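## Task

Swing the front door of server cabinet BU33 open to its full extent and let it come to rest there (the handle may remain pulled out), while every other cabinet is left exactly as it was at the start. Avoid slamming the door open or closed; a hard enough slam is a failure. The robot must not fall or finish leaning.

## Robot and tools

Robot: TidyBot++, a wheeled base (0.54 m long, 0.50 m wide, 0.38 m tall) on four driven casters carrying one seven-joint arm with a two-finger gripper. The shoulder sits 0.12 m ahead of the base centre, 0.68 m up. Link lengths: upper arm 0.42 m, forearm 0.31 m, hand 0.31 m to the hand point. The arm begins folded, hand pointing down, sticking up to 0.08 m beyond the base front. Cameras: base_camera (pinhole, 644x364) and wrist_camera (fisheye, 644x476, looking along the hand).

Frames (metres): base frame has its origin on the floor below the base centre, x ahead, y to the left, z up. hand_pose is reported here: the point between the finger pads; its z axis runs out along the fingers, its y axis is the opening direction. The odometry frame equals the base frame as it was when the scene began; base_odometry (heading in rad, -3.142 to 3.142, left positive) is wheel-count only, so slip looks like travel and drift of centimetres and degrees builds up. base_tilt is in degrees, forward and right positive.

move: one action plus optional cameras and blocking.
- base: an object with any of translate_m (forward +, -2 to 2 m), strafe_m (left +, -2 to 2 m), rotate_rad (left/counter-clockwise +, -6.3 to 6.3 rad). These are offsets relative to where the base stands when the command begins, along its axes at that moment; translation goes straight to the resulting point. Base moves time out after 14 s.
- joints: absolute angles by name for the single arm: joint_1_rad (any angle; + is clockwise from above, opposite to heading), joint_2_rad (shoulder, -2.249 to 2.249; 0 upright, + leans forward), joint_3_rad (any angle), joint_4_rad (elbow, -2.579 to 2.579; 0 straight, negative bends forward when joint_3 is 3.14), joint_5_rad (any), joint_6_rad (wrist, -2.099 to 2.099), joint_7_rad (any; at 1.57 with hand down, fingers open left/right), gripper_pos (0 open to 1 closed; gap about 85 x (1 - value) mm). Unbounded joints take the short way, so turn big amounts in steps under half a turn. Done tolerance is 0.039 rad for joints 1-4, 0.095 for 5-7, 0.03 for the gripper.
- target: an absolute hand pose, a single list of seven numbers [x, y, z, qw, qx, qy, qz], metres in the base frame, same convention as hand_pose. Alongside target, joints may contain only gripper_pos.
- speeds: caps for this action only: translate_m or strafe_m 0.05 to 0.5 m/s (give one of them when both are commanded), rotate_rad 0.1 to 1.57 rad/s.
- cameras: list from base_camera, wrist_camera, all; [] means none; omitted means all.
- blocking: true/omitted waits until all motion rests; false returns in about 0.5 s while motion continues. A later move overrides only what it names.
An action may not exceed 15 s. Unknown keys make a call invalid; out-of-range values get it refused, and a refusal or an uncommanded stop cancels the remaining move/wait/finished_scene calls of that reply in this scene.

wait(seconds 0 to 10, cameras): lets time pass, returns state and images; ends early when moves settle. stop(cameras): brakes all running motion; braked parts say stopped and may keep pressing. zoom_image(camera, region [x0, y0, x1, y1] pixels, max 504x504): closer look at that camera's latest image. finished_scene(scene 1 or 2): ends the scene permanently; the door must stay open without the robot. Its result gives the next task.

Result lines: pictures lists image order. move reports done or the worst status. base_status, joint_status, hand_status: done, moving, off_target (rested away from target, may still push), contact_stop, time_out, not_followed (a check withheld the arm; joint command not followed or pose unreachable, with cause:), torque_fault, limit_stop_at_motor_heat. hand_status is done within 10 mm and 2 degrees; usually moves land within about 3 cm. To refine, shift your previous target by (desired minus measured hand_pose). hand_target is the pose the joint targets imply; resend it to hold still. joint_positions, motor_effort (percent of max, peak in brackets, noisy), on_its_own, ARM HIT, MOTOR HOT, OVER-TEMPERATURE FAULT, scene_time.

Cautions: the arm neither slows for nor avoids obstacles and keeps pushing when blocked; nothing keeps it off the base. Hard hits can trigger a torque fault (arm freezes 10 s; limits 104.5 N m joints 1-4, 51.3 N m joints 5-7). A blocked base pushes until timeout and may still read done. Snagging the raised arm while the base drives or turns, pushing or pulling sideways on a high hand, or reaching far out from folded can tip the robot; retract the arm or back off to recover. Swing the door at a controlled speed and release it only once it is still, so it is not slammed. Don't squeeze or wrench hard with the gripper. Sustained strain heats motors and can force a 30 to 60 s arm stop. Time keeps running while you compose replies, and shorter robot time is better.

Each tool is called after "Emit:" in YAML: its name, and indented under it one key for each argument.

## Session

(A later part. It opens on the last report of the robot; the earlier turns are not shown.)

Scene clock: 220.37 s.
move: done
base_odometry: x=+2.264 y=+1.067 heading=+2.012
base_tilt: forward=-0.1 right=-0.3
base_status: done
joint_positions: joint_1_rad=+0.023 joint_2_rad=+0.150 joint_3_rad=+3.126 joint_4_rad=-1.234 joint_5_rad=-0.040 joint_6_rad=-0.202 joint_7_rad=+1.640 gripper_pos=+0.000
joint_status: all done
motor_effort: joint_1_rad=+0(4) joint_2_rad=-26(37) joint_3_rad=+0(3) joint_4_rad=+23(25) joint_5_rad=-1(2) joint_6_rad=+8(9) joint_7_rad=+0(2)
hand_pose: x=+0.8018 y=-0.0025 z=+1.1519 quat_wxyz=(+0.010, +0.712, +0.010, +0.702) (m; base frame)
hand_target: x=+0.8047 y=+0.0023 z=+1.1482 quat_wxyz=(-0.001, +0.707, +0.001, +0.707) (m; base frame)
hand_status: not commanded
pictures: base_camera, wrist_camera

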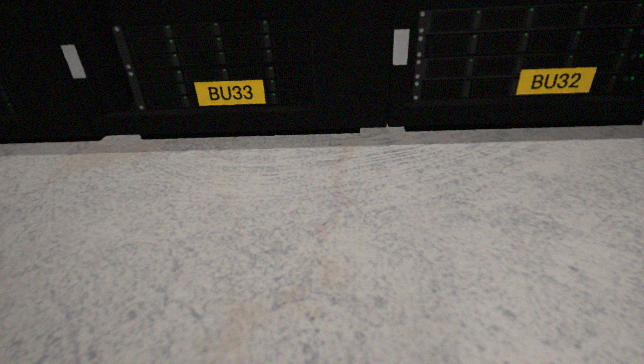

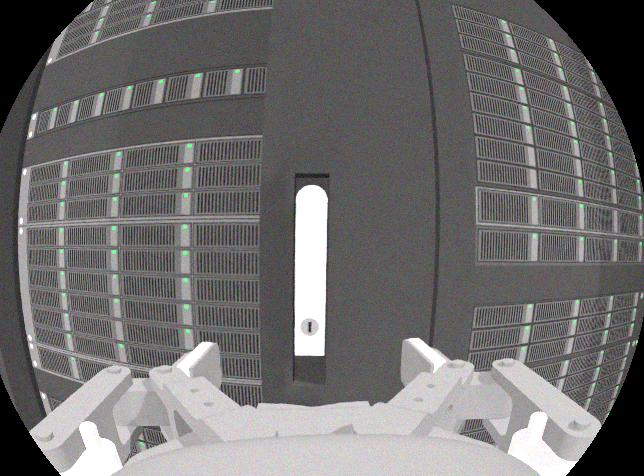

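Emit:
move:
  joints: {"joint_1_rad": 0.0, "joint_2_rad": 0.437, "joint_3_rad": 3.14, "joint_4_rad": -0.881, "joint_5_rad": 0.0, "joint_6_rad": -0.23, "joint_7_rad": 1.571}

Emit:
zoom_image:
  camera: "wrist_camera"
  region: [180, 150, 440, 410]

Scene clock: 227.80 s.
move: done
base_odometry: x=+2.264 y=+1.067 heading=+2.012
base_tilt: forward=-0.1 right=-0.3
base_status: not commanded
joint_positions: joint_1_rad=+0.023 joint_2_rad=+0.410 joint_3_rad=+3.127 joint_4_rad=-0.898 joint_5_rad=-0.037 joint_6_rad=-0.204 joint_7_rad=+1.638 gripper_pos=+0.000
joint_status: all done
motor_effort: joint_1_rad=+0(1) joint_2_rad=-35(36) joint_3_rad=+0(1) joint_4_rad=+22(24) joint_5_rad=+0(2) joint_6_rad=+7(9) joint_7_rad=-1(1)
hand_pose: x=+0.9006 y=-0.0061 z=+1.1681 quat_wxyz=(+0.010, +0.686, +0.008, +0.728) (m; base frame)
hand_target: x=+0.9126 y=+0.0022 z=+1.1487 quat_wxyz=(-0.001, +0.699, +0.000, +0.715) (m; base frame)
hand_status: not commanded
pictures: base_camera, wrist_camera

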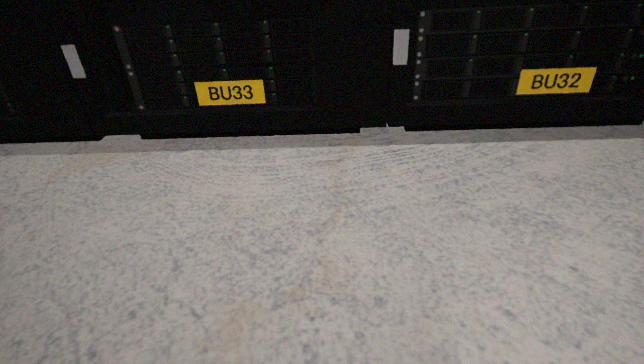

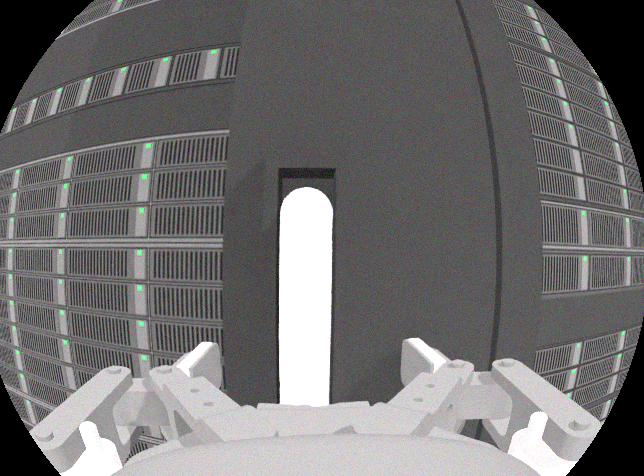

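Scaled by 1.938.

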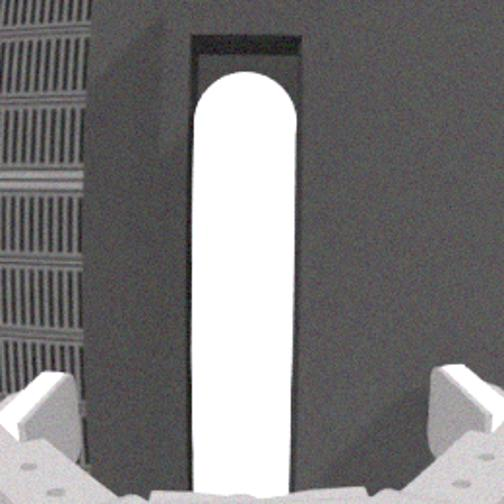

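Emit:
move:
  joints: {"joint_2_rad": 0.437, "joint_4_rad": -0.881, "joint_6_rad": -0.32}

Emit:
zoom_image:
  camera: "wrist_camera"
  region: [180, 150, 440, 410]

Scene clock: 237.73 s.
move: done
base_odometry: x=+2.264 y=+1.067 heading=+2.012
base_tilt: forward=-0.1 right=-0.3
base_status: not commanded
joint_positions: joint_1_rad=+0.023 joint_2_rad=+0.411 joint_3_rad=+3.127 joint_4_rad=-0.893 joint_5_rad=-0.037 joint_6_rad=-0.296 joint_7_rad=+1.638 gripper_pos=+0.000
joint_status: all done
motor_effort: joint_1_rad=+0(1) joint_2_rad=-32(36) joint_3_rad=+0(1) joint_4_rad=+21(24) joint_5_rad=-1(1) joint_6_rad=+7(9) joint_7_rad=-1(2)
hand_pose: x=+0.9014 y=-0.0049 z=+1.1414 quat_wxyz=(+0.008, +0.717, +0.010, +0.697) (m; base frame)
hand_target: x=+0.9120 y=+0.0022 z=+1.1207 quat_wxyz=(-0.001, +0.730, +0.000, +0.683) (m; base frame)
hand_status: not commanded
pictures: base_camera, wrist_camera

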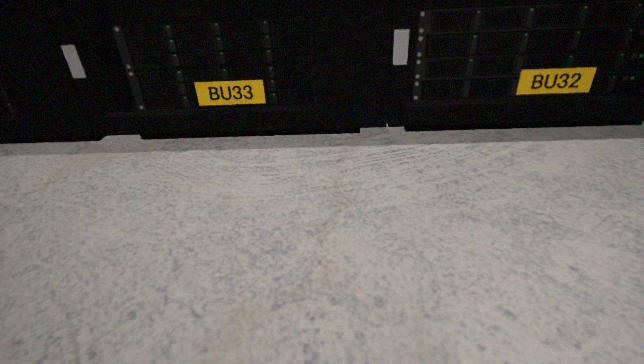

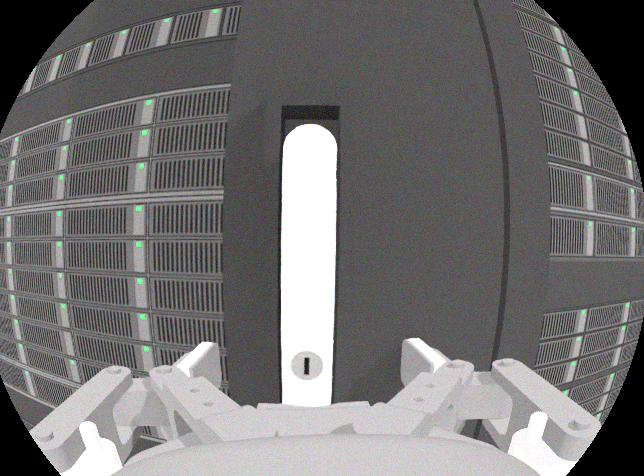

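Scaled by 1.938.

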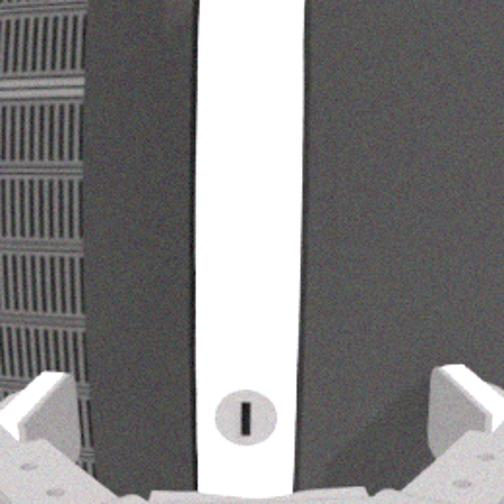

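Emit:
move:
  joints: {"gripper_pos": 0.65}

Emit:
zoom_image:
  camera: "wrist_camera"
  region: [180, 220, 440, 476]

Scene clock: 243.10 s.
move: done
base_odometry: x=+2.263 y=+1.067 heading=+2.012
base_tilt: forward=-0.2 right=-0.3
base_status: not commanded
joint_positions: joint_1_rad=+0.011 joint_2_rad=+0.388 joint_3_rad=+3.139 joint_4_rad=-0.895 joint_5_rad=-0.031 joint_6_rad=-0.344 joint_7_rad=+1.631 gripper_pos=+0.626
joint_status: all done
motor_effort: joint_1_rad=+0(6) joint_2_rad=-23(31) joint_3_rad=+0(4) joint_4_rad=+27(29) joint_5_rad=+0(2) joint_6_rad=+15(17) joint_7_rad=+0(1)
hand_pose: x=+0.8904 y=-0.0024 z=+1.1432 quat_wxyz=(+0.009, +0.726, +0.011, +0.687) (m; base frame)
hand_target: x=+0.9120 y=+0.0022 z=+1.1207 quat_wxyz=(-0.001, +0.730, +0.000, +0.683) (m; base frame)
hand_status: not commanded
pictures: base_camera, wrist_camera

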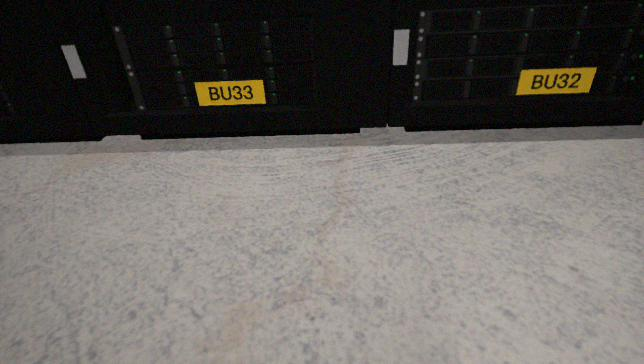

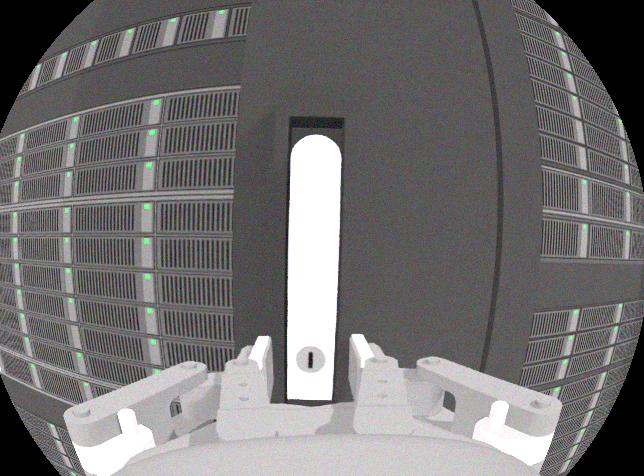

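Scaled by 1.938.

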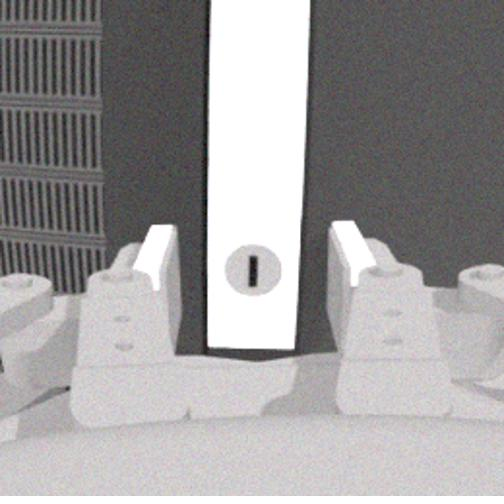

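Emit:
move:
  joints: {"gripper_pos": 0.85}

Emit:
zoom_image:
  camera: "wrist_camera"
  region: [180, 220, 440, 476]

Scene clock: 251.13 s.
move: off_target
base_odometry: x=+2.263 y=+1.067 heading=+2.012
base_tilt: forward=-0.2 right=-0.3
base_status: not commanded
joint_positions: joint_1_rad=+0.011 joint_2_rad=+0.388 joint_3_rad=+3.139 joint_4_rad=-0.895 joint_5_rad=-0.031 joint_6_rad=-0.344 joint_7_rad=+1.631 gripper_pos=+0.628
joint_status: gripper_pos off_target (ended at +0.628, target +0.850)
motor_effort: joint_1_rad=+0(1) joint_2_rad=-23(24) joint_3_rad=+0(1) joint_4_rad=+27(28) joint_5_rad=+0(1) joint_6_rad=+16(16) joint_7_rad=+1(1)
hand_pose: x=+0.8904 y=-0.0024 z=+1.1432 quat_wxyz=(+0.010, +0.726, +0.012, +0.687) (m; base frame)
hand_target: x=+0.9120 y=+0.0022 z=+1.1207 quat_wxyz=(-0.001, +0.730, +0.000, +0.683) (m; base frame)
hand_status: not commanded
pictures: base_camera, wrist_camera

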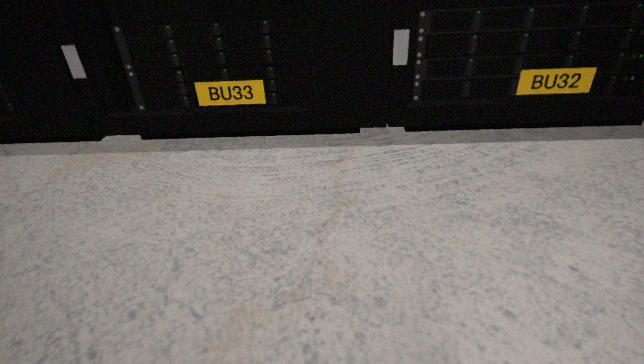

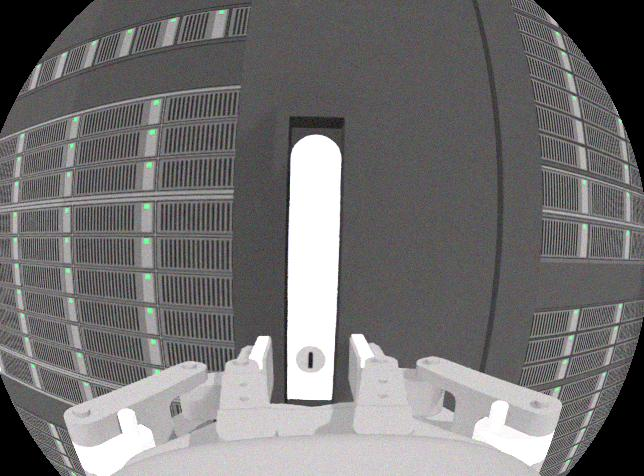

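Scaled by 1.938.

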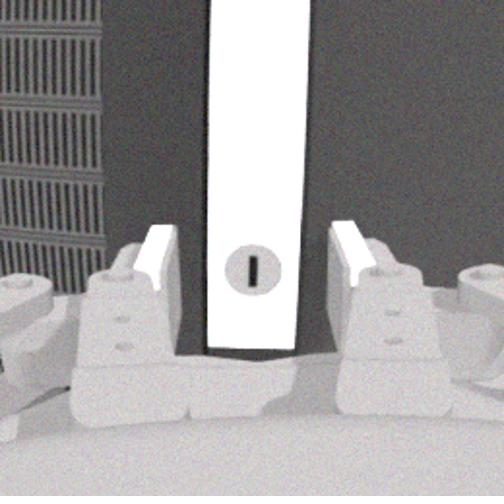

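Emit:
move:
  joints: {"joint_2_rad": 0.385, "joint_4_rad": -0.953, "joint_6_rad": -0.28, "gripper_pos": 0.55}
  cameras: []

Emit:
move:
  joints: {"gripper_pos": 0.85}

Emit:
zoom_image:
  camera: "wrist_camera"
  region: [180, 220, 440, 476]

Scene clock: 262.83 s.
move: done
base_odometry: x=+2.263 y=+1.067 heading=+2.012
base_tilt: forward=-0.1 right=-0.3
base_status: not commanded
joint_positions: joint_1_rad=+0.009 joint_2_rad=+0.382 joint_3_rad=+3.139 joint_4_rad=-0.925 joint_5_rad=-0.030 joint_6_rad=-0.298 joint_7_rad=+1.631 gripper_pos=+0.550
joint_status: all done
motor_effort: joint_1_rad=+1(2) joint_2_rad=-31(32) joint_3_rad=+1(1) joint_4_rad=+21(27) joint_5_rad=+0(1) joint_6_rad=+7(17) joint_7_rad=+0(1)
hand_pose: x=+0.8906 y=-0.0015 z=+1.1430 quat_wxyz=(+0.010, +0.719, +0.012, +0.694) (m; base frame)
hand_target: x=+0.8938 y=+0.0022 z=+1.1296 quat_wxyz=(-0.001, +0.724, +0.000, +0.690) (m; base frame)
hand_status: not commanded
pictures: none
No camera images: "cameras" was empty.

Scene clock: 263.53 s.
move: off_target
base_odometry: x=+2.263 y=+1.067 heading=+2.012
base_tilt: forward=-0.1 right=-0.3
base_status: not commanded
joint_positions: joint_1_rad=+0.009 joint_2_rad=+0.379 joint_3_rad=+3.141 joint_4_rad=-0.929 joint_5_rad=-0.029 joint_6_rad=-0.298 joint_7_rad=+1.629 gripper_pos=+0.630
joint_status: gripper_pos off_target (ended at +0.630, target +0.850)
motor_effort: joint_1_rad=+0(3) joint_2_rad=-33(33) joint_3_rad=+0(2) joint_4_rad=+21(23) joint_5_rad=+0(1) joint_6_rad=+7(9) joint_7_rad=+0(1)
hand_pose: x=+0.8893 y=-0.0028 z=+1.1433 quat_wxyz=(+0.010, +0.720, +0.011, +0.694) (m; base frame)
hand_target: x=+0.8938 y=+0.0022 z=+1.1296 quat_wxyz=(-0.001, +0.724, +0.000, +0.690) (m; base frame)
hand_status: not commanded
pictures: base_camera, wrist_camera

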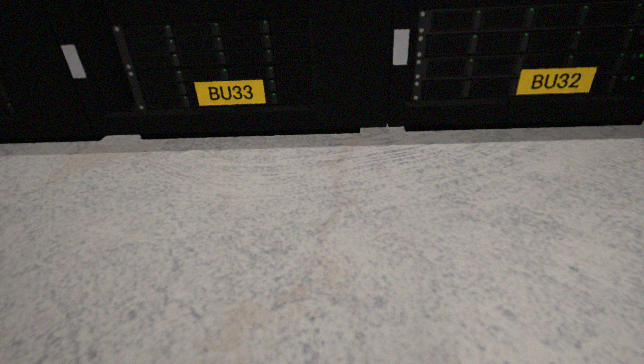

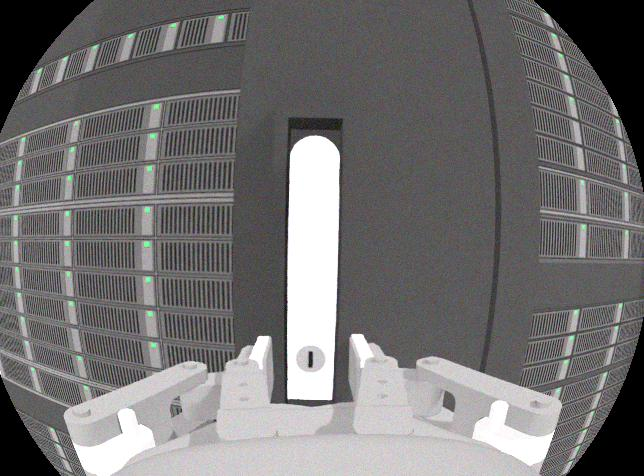

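Scaled by 1.938.

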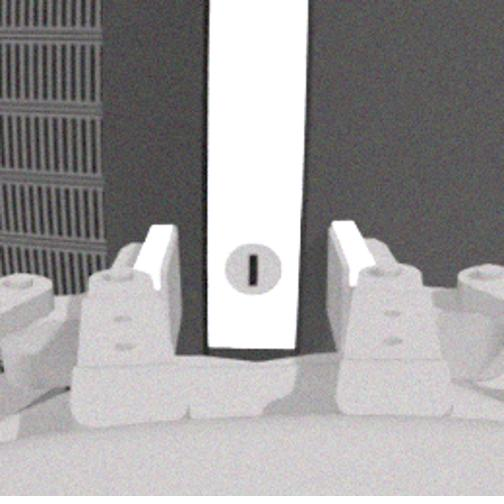

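Emit:
move:
  joints: {"gripper_pos": 0.4, "joint_2_rad": 0.153, "joint_4_rad": -1.256, "joint_6_rad": -0.162}
  cameras: []

Emit:
move:
  target: [0.74, 0.10, 1.15, 0.2706, 0.6533, -0.2706, 0.6533]

Emit:
zoom_image:
  camera: "wrist_camera"
  region: [220, 130, 440, 350]

Scene clock: 292.47 s.
move: done
base_odometry: x=+2.263 y=+1.067 heading=+2.012
base_tilt: forward=-0.1 right=-0.3
base_status: not commanded
joint_positions: joint_1_rad=+0.009 joint_2_rad=+0.154 joint_3_rad=+3.141 joint_4_rad=-1.233 joint_5_rad=-0.029 joint_6_rad=-0.208 joint_7_rad=+1.629 gripper_pos=+0.400
joint_status: all done
motor_effort: joint_1_rad=+0(1) joint_2_rad=-27(38) joint_3_rad=+0(1) joint_4_rad=+23(25) joint_5_rad=-1(1) joint_6_rad=+7(9) joint_7_rad=+0(1)
hand_pose: x=+0.8038 y=-0.0028 z=+1.1474 quat_wxyz=(+0.011, +0.716, +0.010, +0.698) (m; base frame)
hand_target: x=+0.8047 y=+0.0023 z=+1.1482 quat_wxyz=(-0.001, +0.707, +0.001, +0.707) (m; base frame)
hand_status: not commanded
pictures: none
No camera images: "cameras" was empty.

Scene clock: 295.03 s.
move: off_target
base_odometry: x=+2.263 y=+1.067 heading=+2.012
base_tilt: forward=-0.1 right=-0.3
base_status: not commanded
joint_positions: joint_1_rad=-0.906 joint_2_rad=+0.539 joint_3_rad=+3.811 joint_4_rad=-0.706 joint_5_rad=+1.040 joint_6_rad=-1.238 joint_7_rad=+0.475 gripper_pos=+0.400
joint_status: not commanded
motor_effort: joint_1_rad=+0(2) joint_2_rad=-31(35) joint_3_rad=+6(7) joint_4_rad=+17(23) joint_5_rad=+7(8) joint_6_rad=+4(9) joint_7_rad=+0(1)
hand_pose: x=+0.7472 y=+0.0901 z=+1.1538 quat_wxyz=(+0.266, +0.672, -0.247, +0.645) (m; base frame)
hand_target: x=+0.7400 y=+0.1000 z=+1.1500 quat_wxyz=(+0.271, +0.653, -0.271, +0.653) (m; base frame)
hand_status: off_target (0.013 m and 3.6 deg from the pose sent, 0.121 m and 44.9 deg at the start)
pictures: base_camera, wrist_camera

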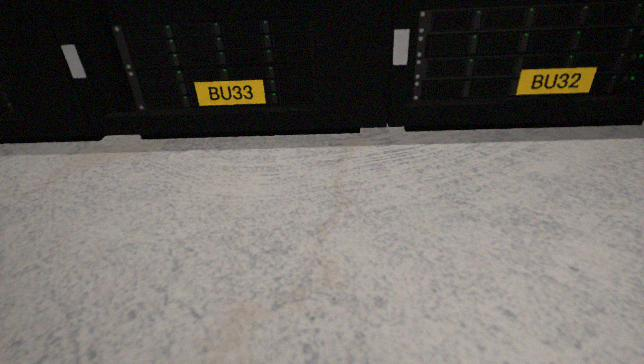

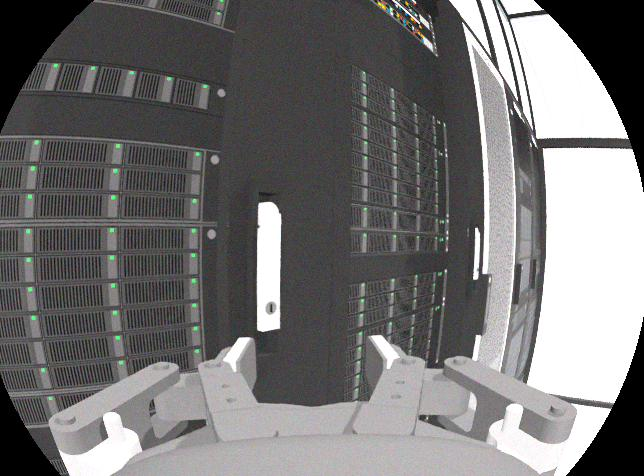

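Scaled by 2.291.

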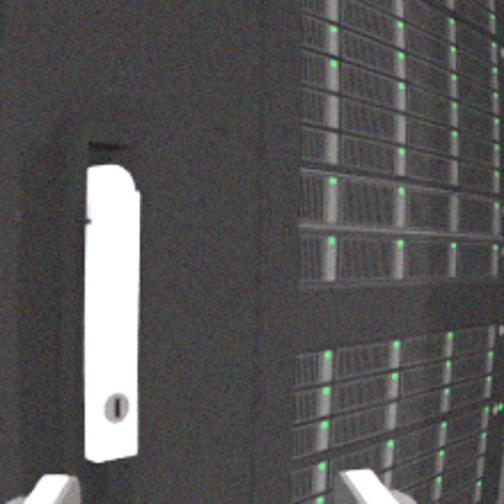

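Emit:
zoom_image:
  camera: "wrist_camera"
  region: [225, 170, 325, 370]

Scaled by 2.520.

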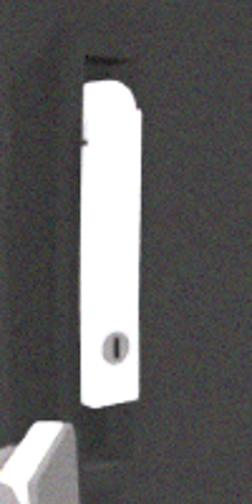

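Emit:
move:
  joints: {"joint_1_rad": 0.0, "joint_2_rad": 0.153, "joint_3_rad": 3.14, "joint_4_rad": -1.256, "joint_5_rad": 0.0, "joint_6_rad": -0.162, "joint_7_rad": 1.571, "gripper_pos": 0.70}

Emit:
zoom_image:
  camera: "wrist_camera"
  region: [220, 200, 420, 450]

Scene clock: 314.47 s.
move: done
base_odometry: x=+2.263 y=+1.067 heading=+2.012
base_tilt: forward=-0.1 right=-0.3
base_status: not commanded
joint_positions: joint_1_rad=-0.026 joint_2_rad=+0.163 joint_3_rad=+3.154 joint_4_rad=-1.233 joint_5_rad=+0.041 joint_6_rad=-0.211 joint_7_rad=+1.501 gripper_pos=+0.700
joint_status: all done
motor_effort: joint_1_rad=+0(3) joint_2_rad=-27(35) joint_3_rad=+0(7) joint_4_rad=+23(24) joint_5_rad=+0(9) joint_6_rad=+7(9) joint_7_rad=-2(2)
hand_pose: x=+0.8080 y=+0.0094 z=+1.1406 quat_wxyz=(-0.011, +0.720, -0.008, +0.694) (m; base frame)
hand_target: x=+0.8047 y=+0.0023 z=+1.1482 quat_wxyz=(-0.001, +0.707, +0.001, +0.707) (m; base frame)
hand_status: not commanded
pictures: base_camera, wrist_camera

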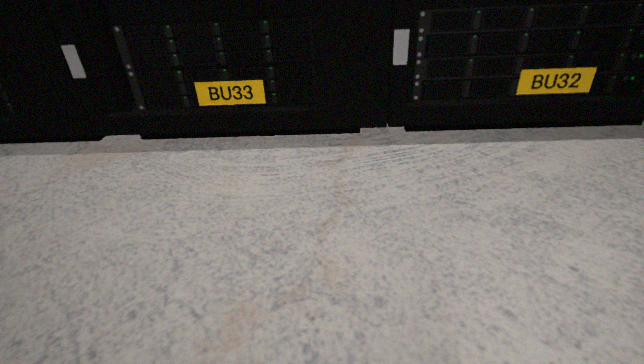

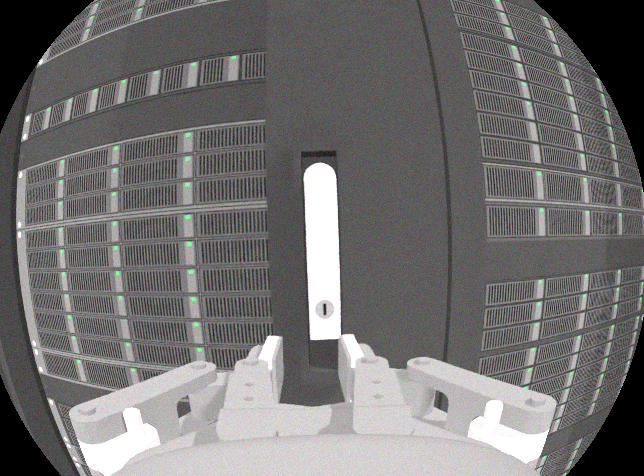

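Scaled by 2.016.

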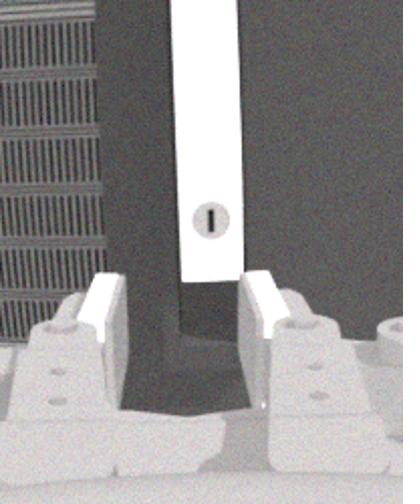

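Emit:
move:
  joints: {"joint_1_rad": 0.027, "joint_2_rad": 0.304, "joint_3_rad": 3.14, "joint_4_rad": -1.074, "joint_5_rad": -0.03, "joint_6_rad": -0.19, "joint_7_rad": 1.63, "gripper_pos": 0.70}

Emit:
zoom_image:
  camera: "wrist_camera"
  region: [220, 200, 420, 450]

Scene clock: 322.03 s.
move: done
base_odometry: x=+2.263 y=+1.067 heading=+2.012
base_tilt: forward=-0.1 right=-0.3
base_status: not commanded
joint_positions: joint_1_rad=+0.002 joint_2_rad=+0.282 joint_3_rad=+3.153 joint_4_rad=-1.089 joint_5_rad=+0.010 joint_6_rad=-0.209 joint_7_rad=+1.561 gripper_pos=+0.700
joint_status: all done
motor_effort: joint_1_rad=+0(1) joint_2_rad=-30(32) joint_3_rad=+0(1) joint_4_rad=+23(24) joint_5_rad=+0(2) joint_6_rad=+8(9) joint_7_rad=+0(1)
hand_pose: x=+0.8555 y=-0.0069 z=+1.1458 quat_wxyz=(+0.006, +0.710, -0.004, +0.704) (m; base frame)
hand_target: x=+0.8646 y=-0.0161 z=+1.1444 quat_wxyz=(+0.017, +0.706, +0.003, +0.708) (m; base frame)
hand_status: not commanded
pictures: base_camera, wrist_camera

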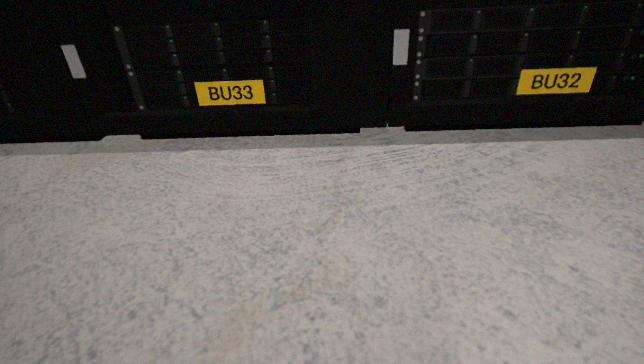

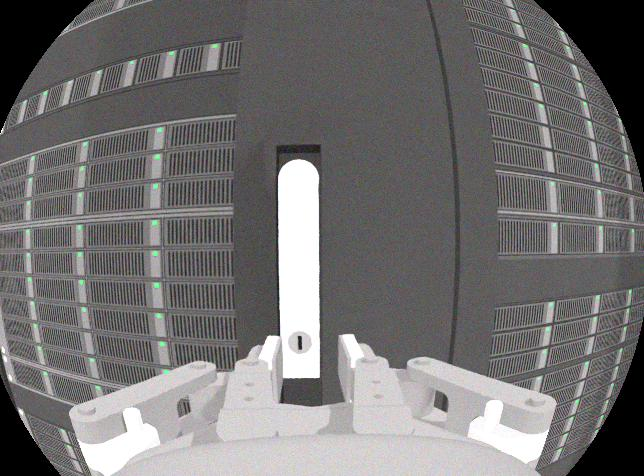

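Scaled by 2.016.

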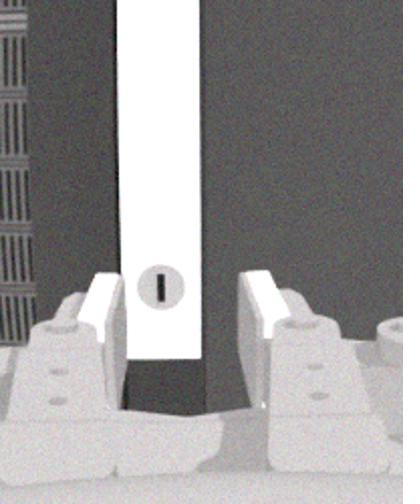

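Emit:
move:
  joints: {"joint_1_rad": -0.03, "joint_2_rad": 0.405, "joint_3_rad": 3.14, "joint_4_rad": -0.987, "joint_5_rad": -0.03, "joint_6_rad": -0.20, "joint_7_rad": 1.63, "gripper_pos": 0.70}

Emit:
zoom_image:
  camera: "wrist_camera"
  region: [220, 200, 420, 450]

Scene clock: 334.63 s.
move: off_target
base_odometry: x=+2.263 y=+1.067 heading=+2.012
base_tilt: forward=-0.1 right=-0.3
base_status: not commanded
joint_positions: joint_1_rad=-0.006 joint_2_rad=+0.349 joint_3_rad=+3.153 joint_4_rad=-1.005 joint_5_rad=+0.009 joint_6_rad=-0.212 joint_7_rad=+1.562 gripper_pos=+0.700
joint_status: joint_2_rad off_target (ended at +0.349, target +0.405); the others done
motor_effort: joint_1_rad=-2(4) joint_2_rad=-26(32) joint_3_rad=-2(3) joint_4_rad=+25(26) joint_5_rad=-1(2) joint_6_rad=+11(13) joint_7_rad=+0(1)
hand_pose: x=+0.8812 y=-0.0012 z=+1.1466 quat_wxyz=(+0.004, +0.705, -0.001, +0.709) (m; base frame)
hand_target: x=+0.9049 y=+0.0277 z=+1.1179 quat_wxyz=(-0.003, +0.714, +0.024, +0.700) (m; base frame)
hand_status: not commanded
pictures: base_camera, wrist_camera

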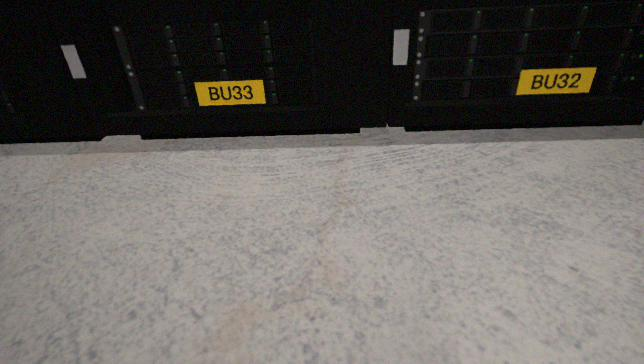

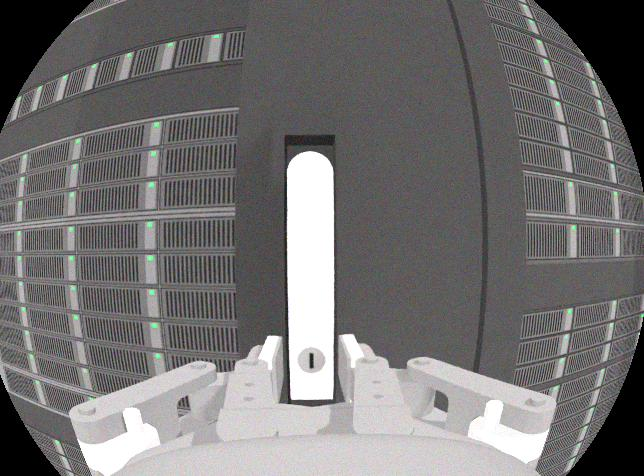

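Scaled by 2.016.

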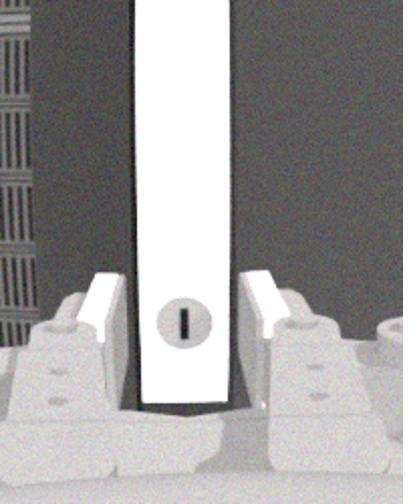

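Emit:
move:
  joints: {"gripper_pos": 0.95}

Emit:
zoom_image:
  camera: "wrist_camera"
  region: [220, 200, 420, 450]

Scene clock: 337.63 s.
move: off_target
base_odometry: x=+2.263 y=+1.067 heading=+2.012
base_tilt: forward=-0.2 right=-0.3
base_status: not commanded
joint_positions: joint_1_rad=-0.006 joint_2_rad=+0.347 joint_3_rad=+3.154 joint_4_rad=-1.005 joint_5_rad=+0.006 joint_6_rad=-0.215 joint_7_rad=+1.563 gripper_pos=+0.817
joint_status: gripper_pos off_target (ended at +0.817, target +0.950)
motor_effort: joint_1_rad=+0(8) joint_2_rad=-25(25) joint_3_rad=-1(6) joint_4_rad=+25(28) joint_5_rad=+0(2) joint_6_rad=+12(15) joint_7_rad=+0(1)
hand_pose: x=+0.8806 y=-0.0017 z=+1.1466 quat_wxyz=(+0.004, +0.706, -0.002, +0.708) (m; base frame)
hand_target: x=+0.9049 y=+0.0277 z=+1.1179 quat_wxyz=(-0.003, +0.714, +0.024, +0.700) (m; base frame)
hand_status: not commanded
pictures: base_camera, wrist_camera

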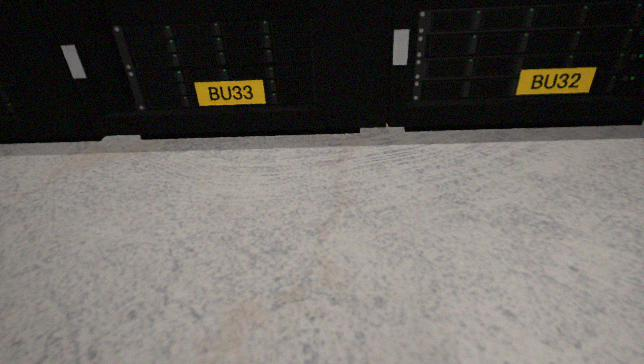

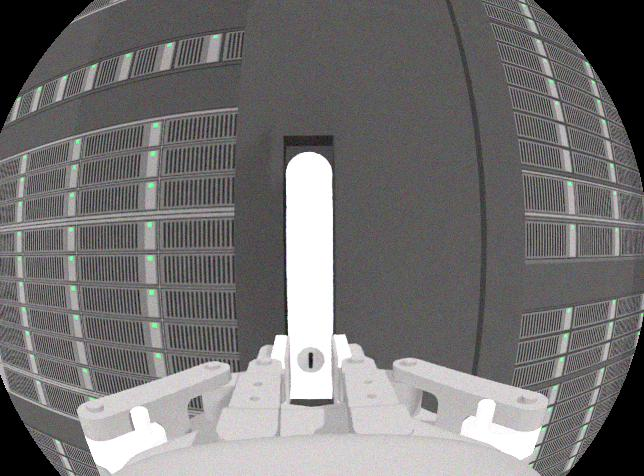

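Scaled by 2.016.

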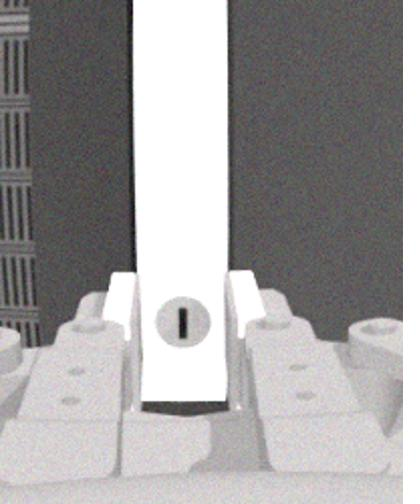

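Emit:
move:
  joints: {"joint_1_rad": -0.015, "joint_2_rad": 0.262, "joint_4_rad": -1.11, "joint_6_rad": -0.20}

Emit:
zoom_image:
  camera: "wrist_camera"
  region: [200, 100, 440, 450]

Scene clock: 345.43 s.
move: off_target
base_odometry: x=+2.263 y=+1.067 heading=+2.012
base_tilt: forward=-0.1 right=-0.3
base_status: not commanded
joint_positions: joint_1_rad=-0.006 joint_2_rad=+0.302 joint_3_rad=+3.153 joint_4_rad=-1.066 joint_5_rad=+0.006 joint_6_rad=-0.196 joint_7_rad=+1.563 gripper_pos=+0.819
joint_status: joint_2_rad off_target (ended at +0.302, target +0.262); joint_4_rad off_target (ended at -1.066, target -1.110); the others done
motor_effort: joint_1_rad=+0(4) joint_2_rad=-36(37) joint_3_rad=-1(3) joint_4_rad=+18(26) joint_5_rad=-1(1) joint_6_rad=+4(13) joint_7_rad=+0(1)
hand_pose: x=+0.8637 y=-0.0012 z=+1.1483 quat_wxyz=(+0.003, +0.705, -0.002, +0.709) (m; base frame)
hand_target: x=+0.8473 y=+0.0151 z=+1.1499 quat_wxyz=(+0.002, +0.707, +0.018, +0.707) (m; base frame)
hand_status: not commanded
pictures: base_camera, wrist_camera

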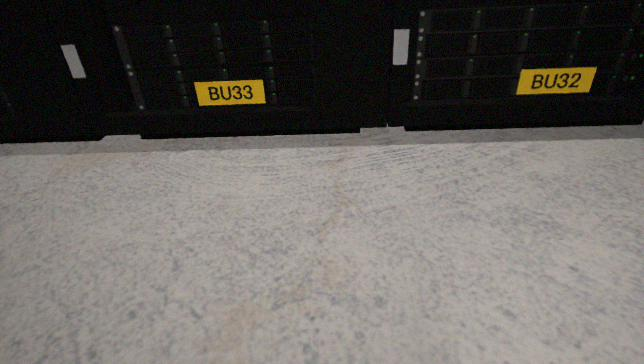

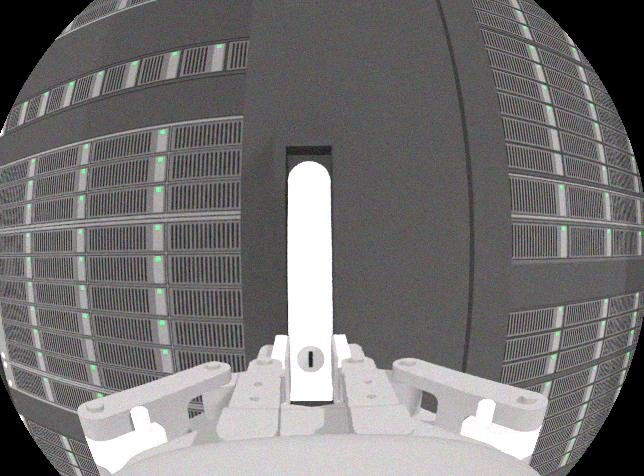

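Scaled by 1.440.

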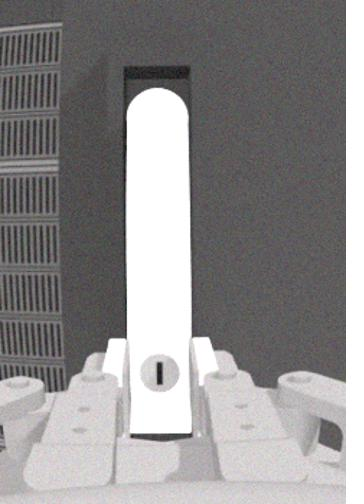

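Emit:
move:
  joints: {"joint_1_rad": -0.015, "joint_2_rad": 0.165, "joint_4_rad": -1.215, "joint_6_rad": -0.20}

Emit:
zoom_image:
  camera: "wrist_camera"
  region: [200, 100, 440, 450]

Scene clock: 353.07 s.
move: off_target
base_odometry: x=+2.263 y=+1.067 heading=+2.012
base_tilt: forward=-0.1 right=-0.3
base_status: not commanded
joint_positions: joint_1_rad=-0.006 joint_2_rad=+0.194 joint_3_rad=+3.151 joint_4_rad=-1.162 joint_5_rad=+0.006 joint_6_rad=-0.195 joint_7_rad=+1.563 gripper_pos=+0.828
joint_status: joint_4_rad off_target (ended at -1.162, target -1.215); the others done
motor_effort: joint_1_rad=+1(2) joint_2_rad=-30(37) joint_3_rad=+0(1) joint_4_rad=+16(18) joint_5_rad=+0(0) joint_6_rad=+1(4) joint_7_rad=-1(1)
hand_pose: x=+0.8184 y=-0.0002 z=+1.1678 quat_wxyz=(+0.001, +0.700, -0.001, +0.714) (m; base frame)
hand_target: x=+0.8079 y=+0.0145 z=+1.1536 quat_wxyz=(+0.002, +0.710, +0.018, +0.704) (m; base frame)
hand_status: not commanded
pictures: base_camera, wrist_camera

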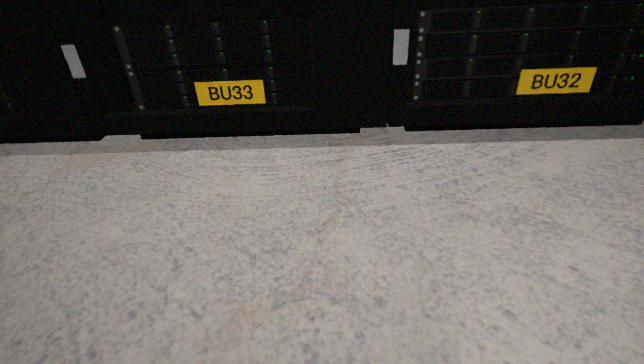

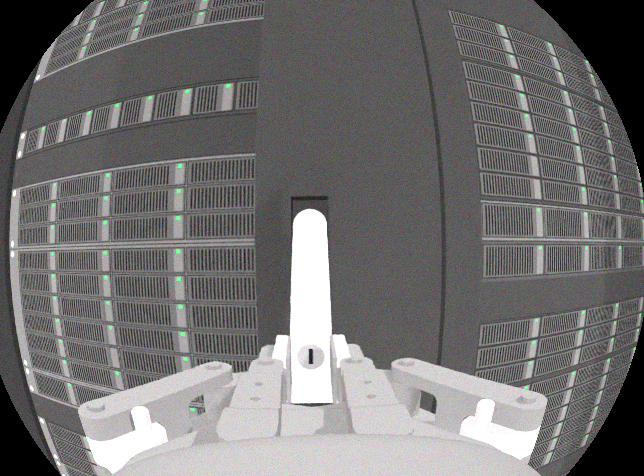

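Scaled by 1.440.

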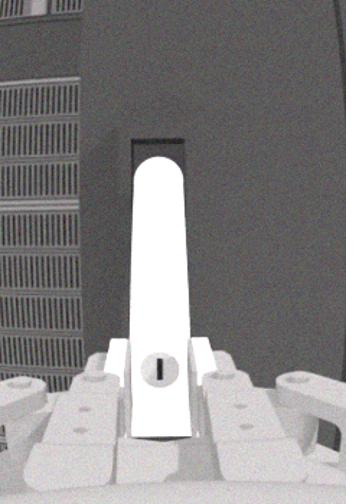

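Emit:
move:
  joints: {"joint_1_rad": -0.015, "joint_2_rad": 0.11, "joint_4_rad": -1.18, "joint_6_rad": -0.27}

Emit:
zoom_image:
  camera: "wrist_camera"
  region: [200, 100, 440, 450]

Scene clock: 358.93 s.
move: off_target
base_odometry: x=+2.263 y=+1.067 heading=+2.012
base_tilt: forward=-0.1 right=-0.3
base_status: not commanded
joint_positions: joint_1_rad=-0.006 joint_2_rad=+0.181 joint_3_rad=+3.150 joint_4_rad=-1.159 joint_5_rad=+0.006 joint_6_rad=-0.212 joint_7_rad=+1.563 gripper_pos=+0.832
joint_status: joint_2_rad off_target (ended at +0.181, target +0.110); the others done
motor_effort: joint_1_rad=+1(2) joint_2_rad=-41(43) joint_3_rad=+0(1) joint_4_rad=+18(20) joint_5_rad=+0(0) joint_6_rad=+2(4) joint_7_rad=+1(1)
hand_pose: x=+0.8121 y=+0.0000 z=+1.1733 quat_wxyz=(+0.001, +0.700, -0.001, +0.714) (m; base frame)
hand_target: x=+0.7783 y=+0.0147 z=+1.1905 quat_wxyz=(+0.002, +0.703, +0.019, +0.711) (m; base frame)
hand_status: not commanded
pictures: base_camera, wrist_camera

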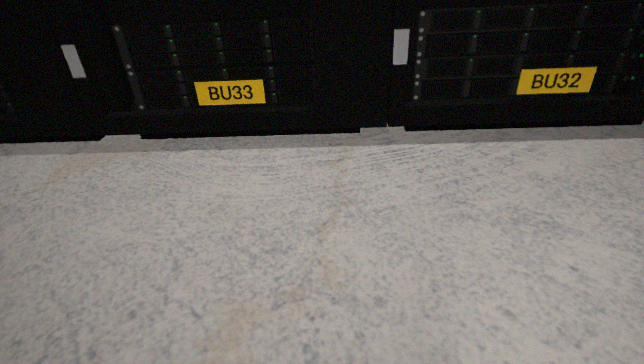

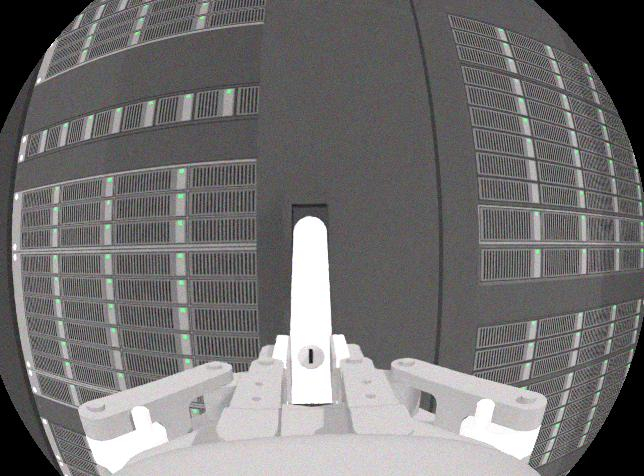

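Scaled by 1.440.

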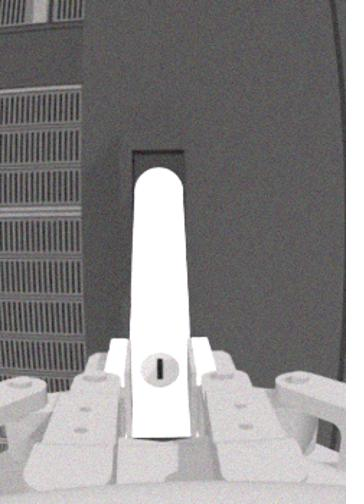

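Emit:
move:
  joints: {"joint_1_rad": -0.015, "joint_2_rad": 0.08, "joint_4_rad": -1.25, "joint_6_rad": -0.23}

Emit:
zoom_image:
  camera: "wrist_camera"
  region: [200, 100, 440, 450]

Scene clock: 368.93 s.
move: off_target
base_odometry: x=+2.263 y=+1.067 heading=+2.012
base_tilt: forward=-0.1 right=-0.3
base_status: not commanded
joint_positions: joint_1_rad=-0.006 joint_2_rad=+0.177 joint_3_rad=+3.150 joint_4_rad=-1.184 joint_5_rad=+0.006 joint_6_rad=-0.184 joint_7_rad=+1.563 gripper_pos=+0.832
joint_status: joint_2_rad off_target (ended at +0.177, target +0.080); joint_4_rad off_target (ended at -1.184, target -1.250); the others done
motor_effort: joint_1_rad=-2(2) joint_2_rad=-42(43) joint_3_rad=-2(3) joint_4_rad=+14(18) joint_5_rad=-1(1) joint_6_rad=-2(3) joint_7_rad=+0(1)
hand_pose: x=+0.8117 y=+0.0000 z=+1.1699 quat_wxyz=(+0.001, +0.698, -0.001, +0.716) (m; base frame)
hand_target: x=+0.7690 y=+0.0142 z=+1.1796 quat_wxyz=(+0.002, +0.703, +0.019, +0.711) (m; base frame)
hand_status: not commanded
pictures: base_camera, wrist_camera

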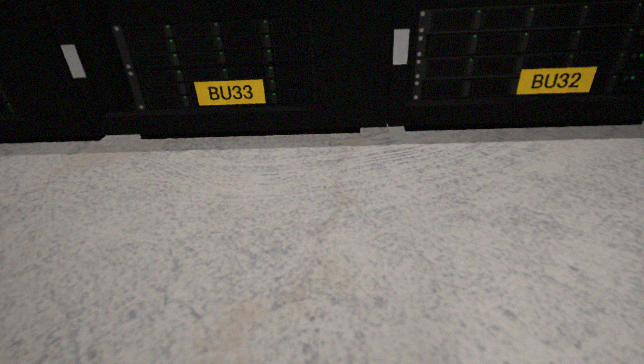

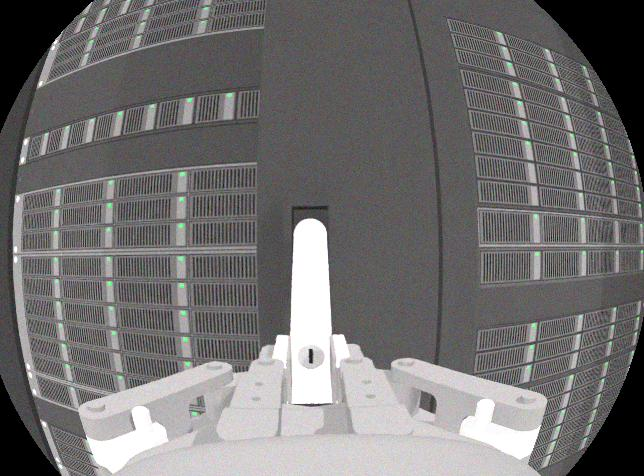

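Scaled by 1.440.

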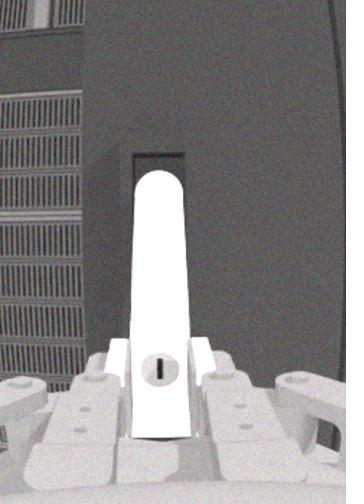

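Emit:
move:
  joints: {"joint_1_rad": 0.06, "joint_2_rad": 0.155, "joint_4_rad": -1.175, "joint_6_rad": -0.20, "joint_7_rad": 1.75}

Emit:
zoom_image:
  camera: "wrist_camera"
  region: [200, 100, 440, 450]

Scene clock: 386.07 s.
move: off_target
base_odometry: x=+2.263 y=+1.067 heading=+2.012
base_tilt: forward=-0.1 right=-0.3
base_status: not commanded
joint_positions: joint_1_rad=+0.013 joint_2_rad=+0.180 joint_3_rad=+3.131 joint_4_rad=-1.176 joint_5_rad=-0.010 joint_6_rad=-0.183 joint_7_rad=+1.667 gripper_pos=+0.832
joint_status: joint_1_rad off_target (ended at +0.013, target +0.060); the others done
motor_effort: joint_1_rad=+5(5) joint_2_rad=-36(42) joint_3_rad=+4(4) joint_4_rad=+20(21) joint_5_rad=+2(3) joint_6_rad=+4(7) joint_7_rad=+2(3)
hand_pose: x=+0.8123 y=-0.0012 z=+1.1730 quat_wxyz=(+0.031, +0.695, +0.029, +0.718) (m; base frame)
hand_target: x=+0.7993 y=-0.0367 z=+1.1852 quat_wxyz=(+0.073, +0.692, +0.034, +0.718) (m; base frame)
hand_status: not commanded
pictures: base_camera, wrist_camera

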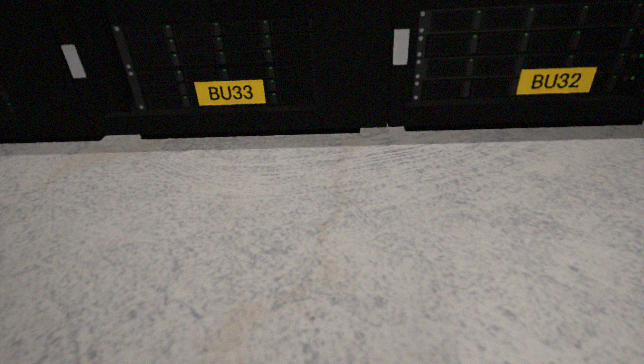

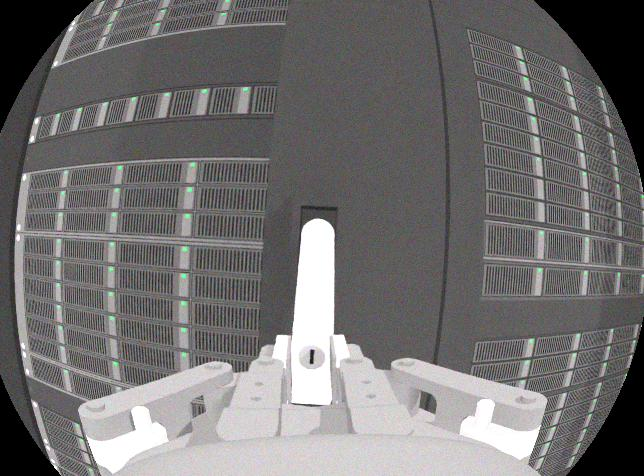

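Scaled by 1.440.

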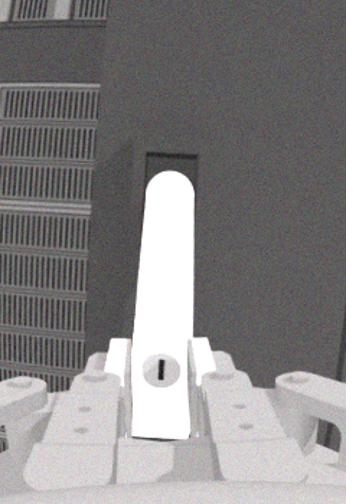

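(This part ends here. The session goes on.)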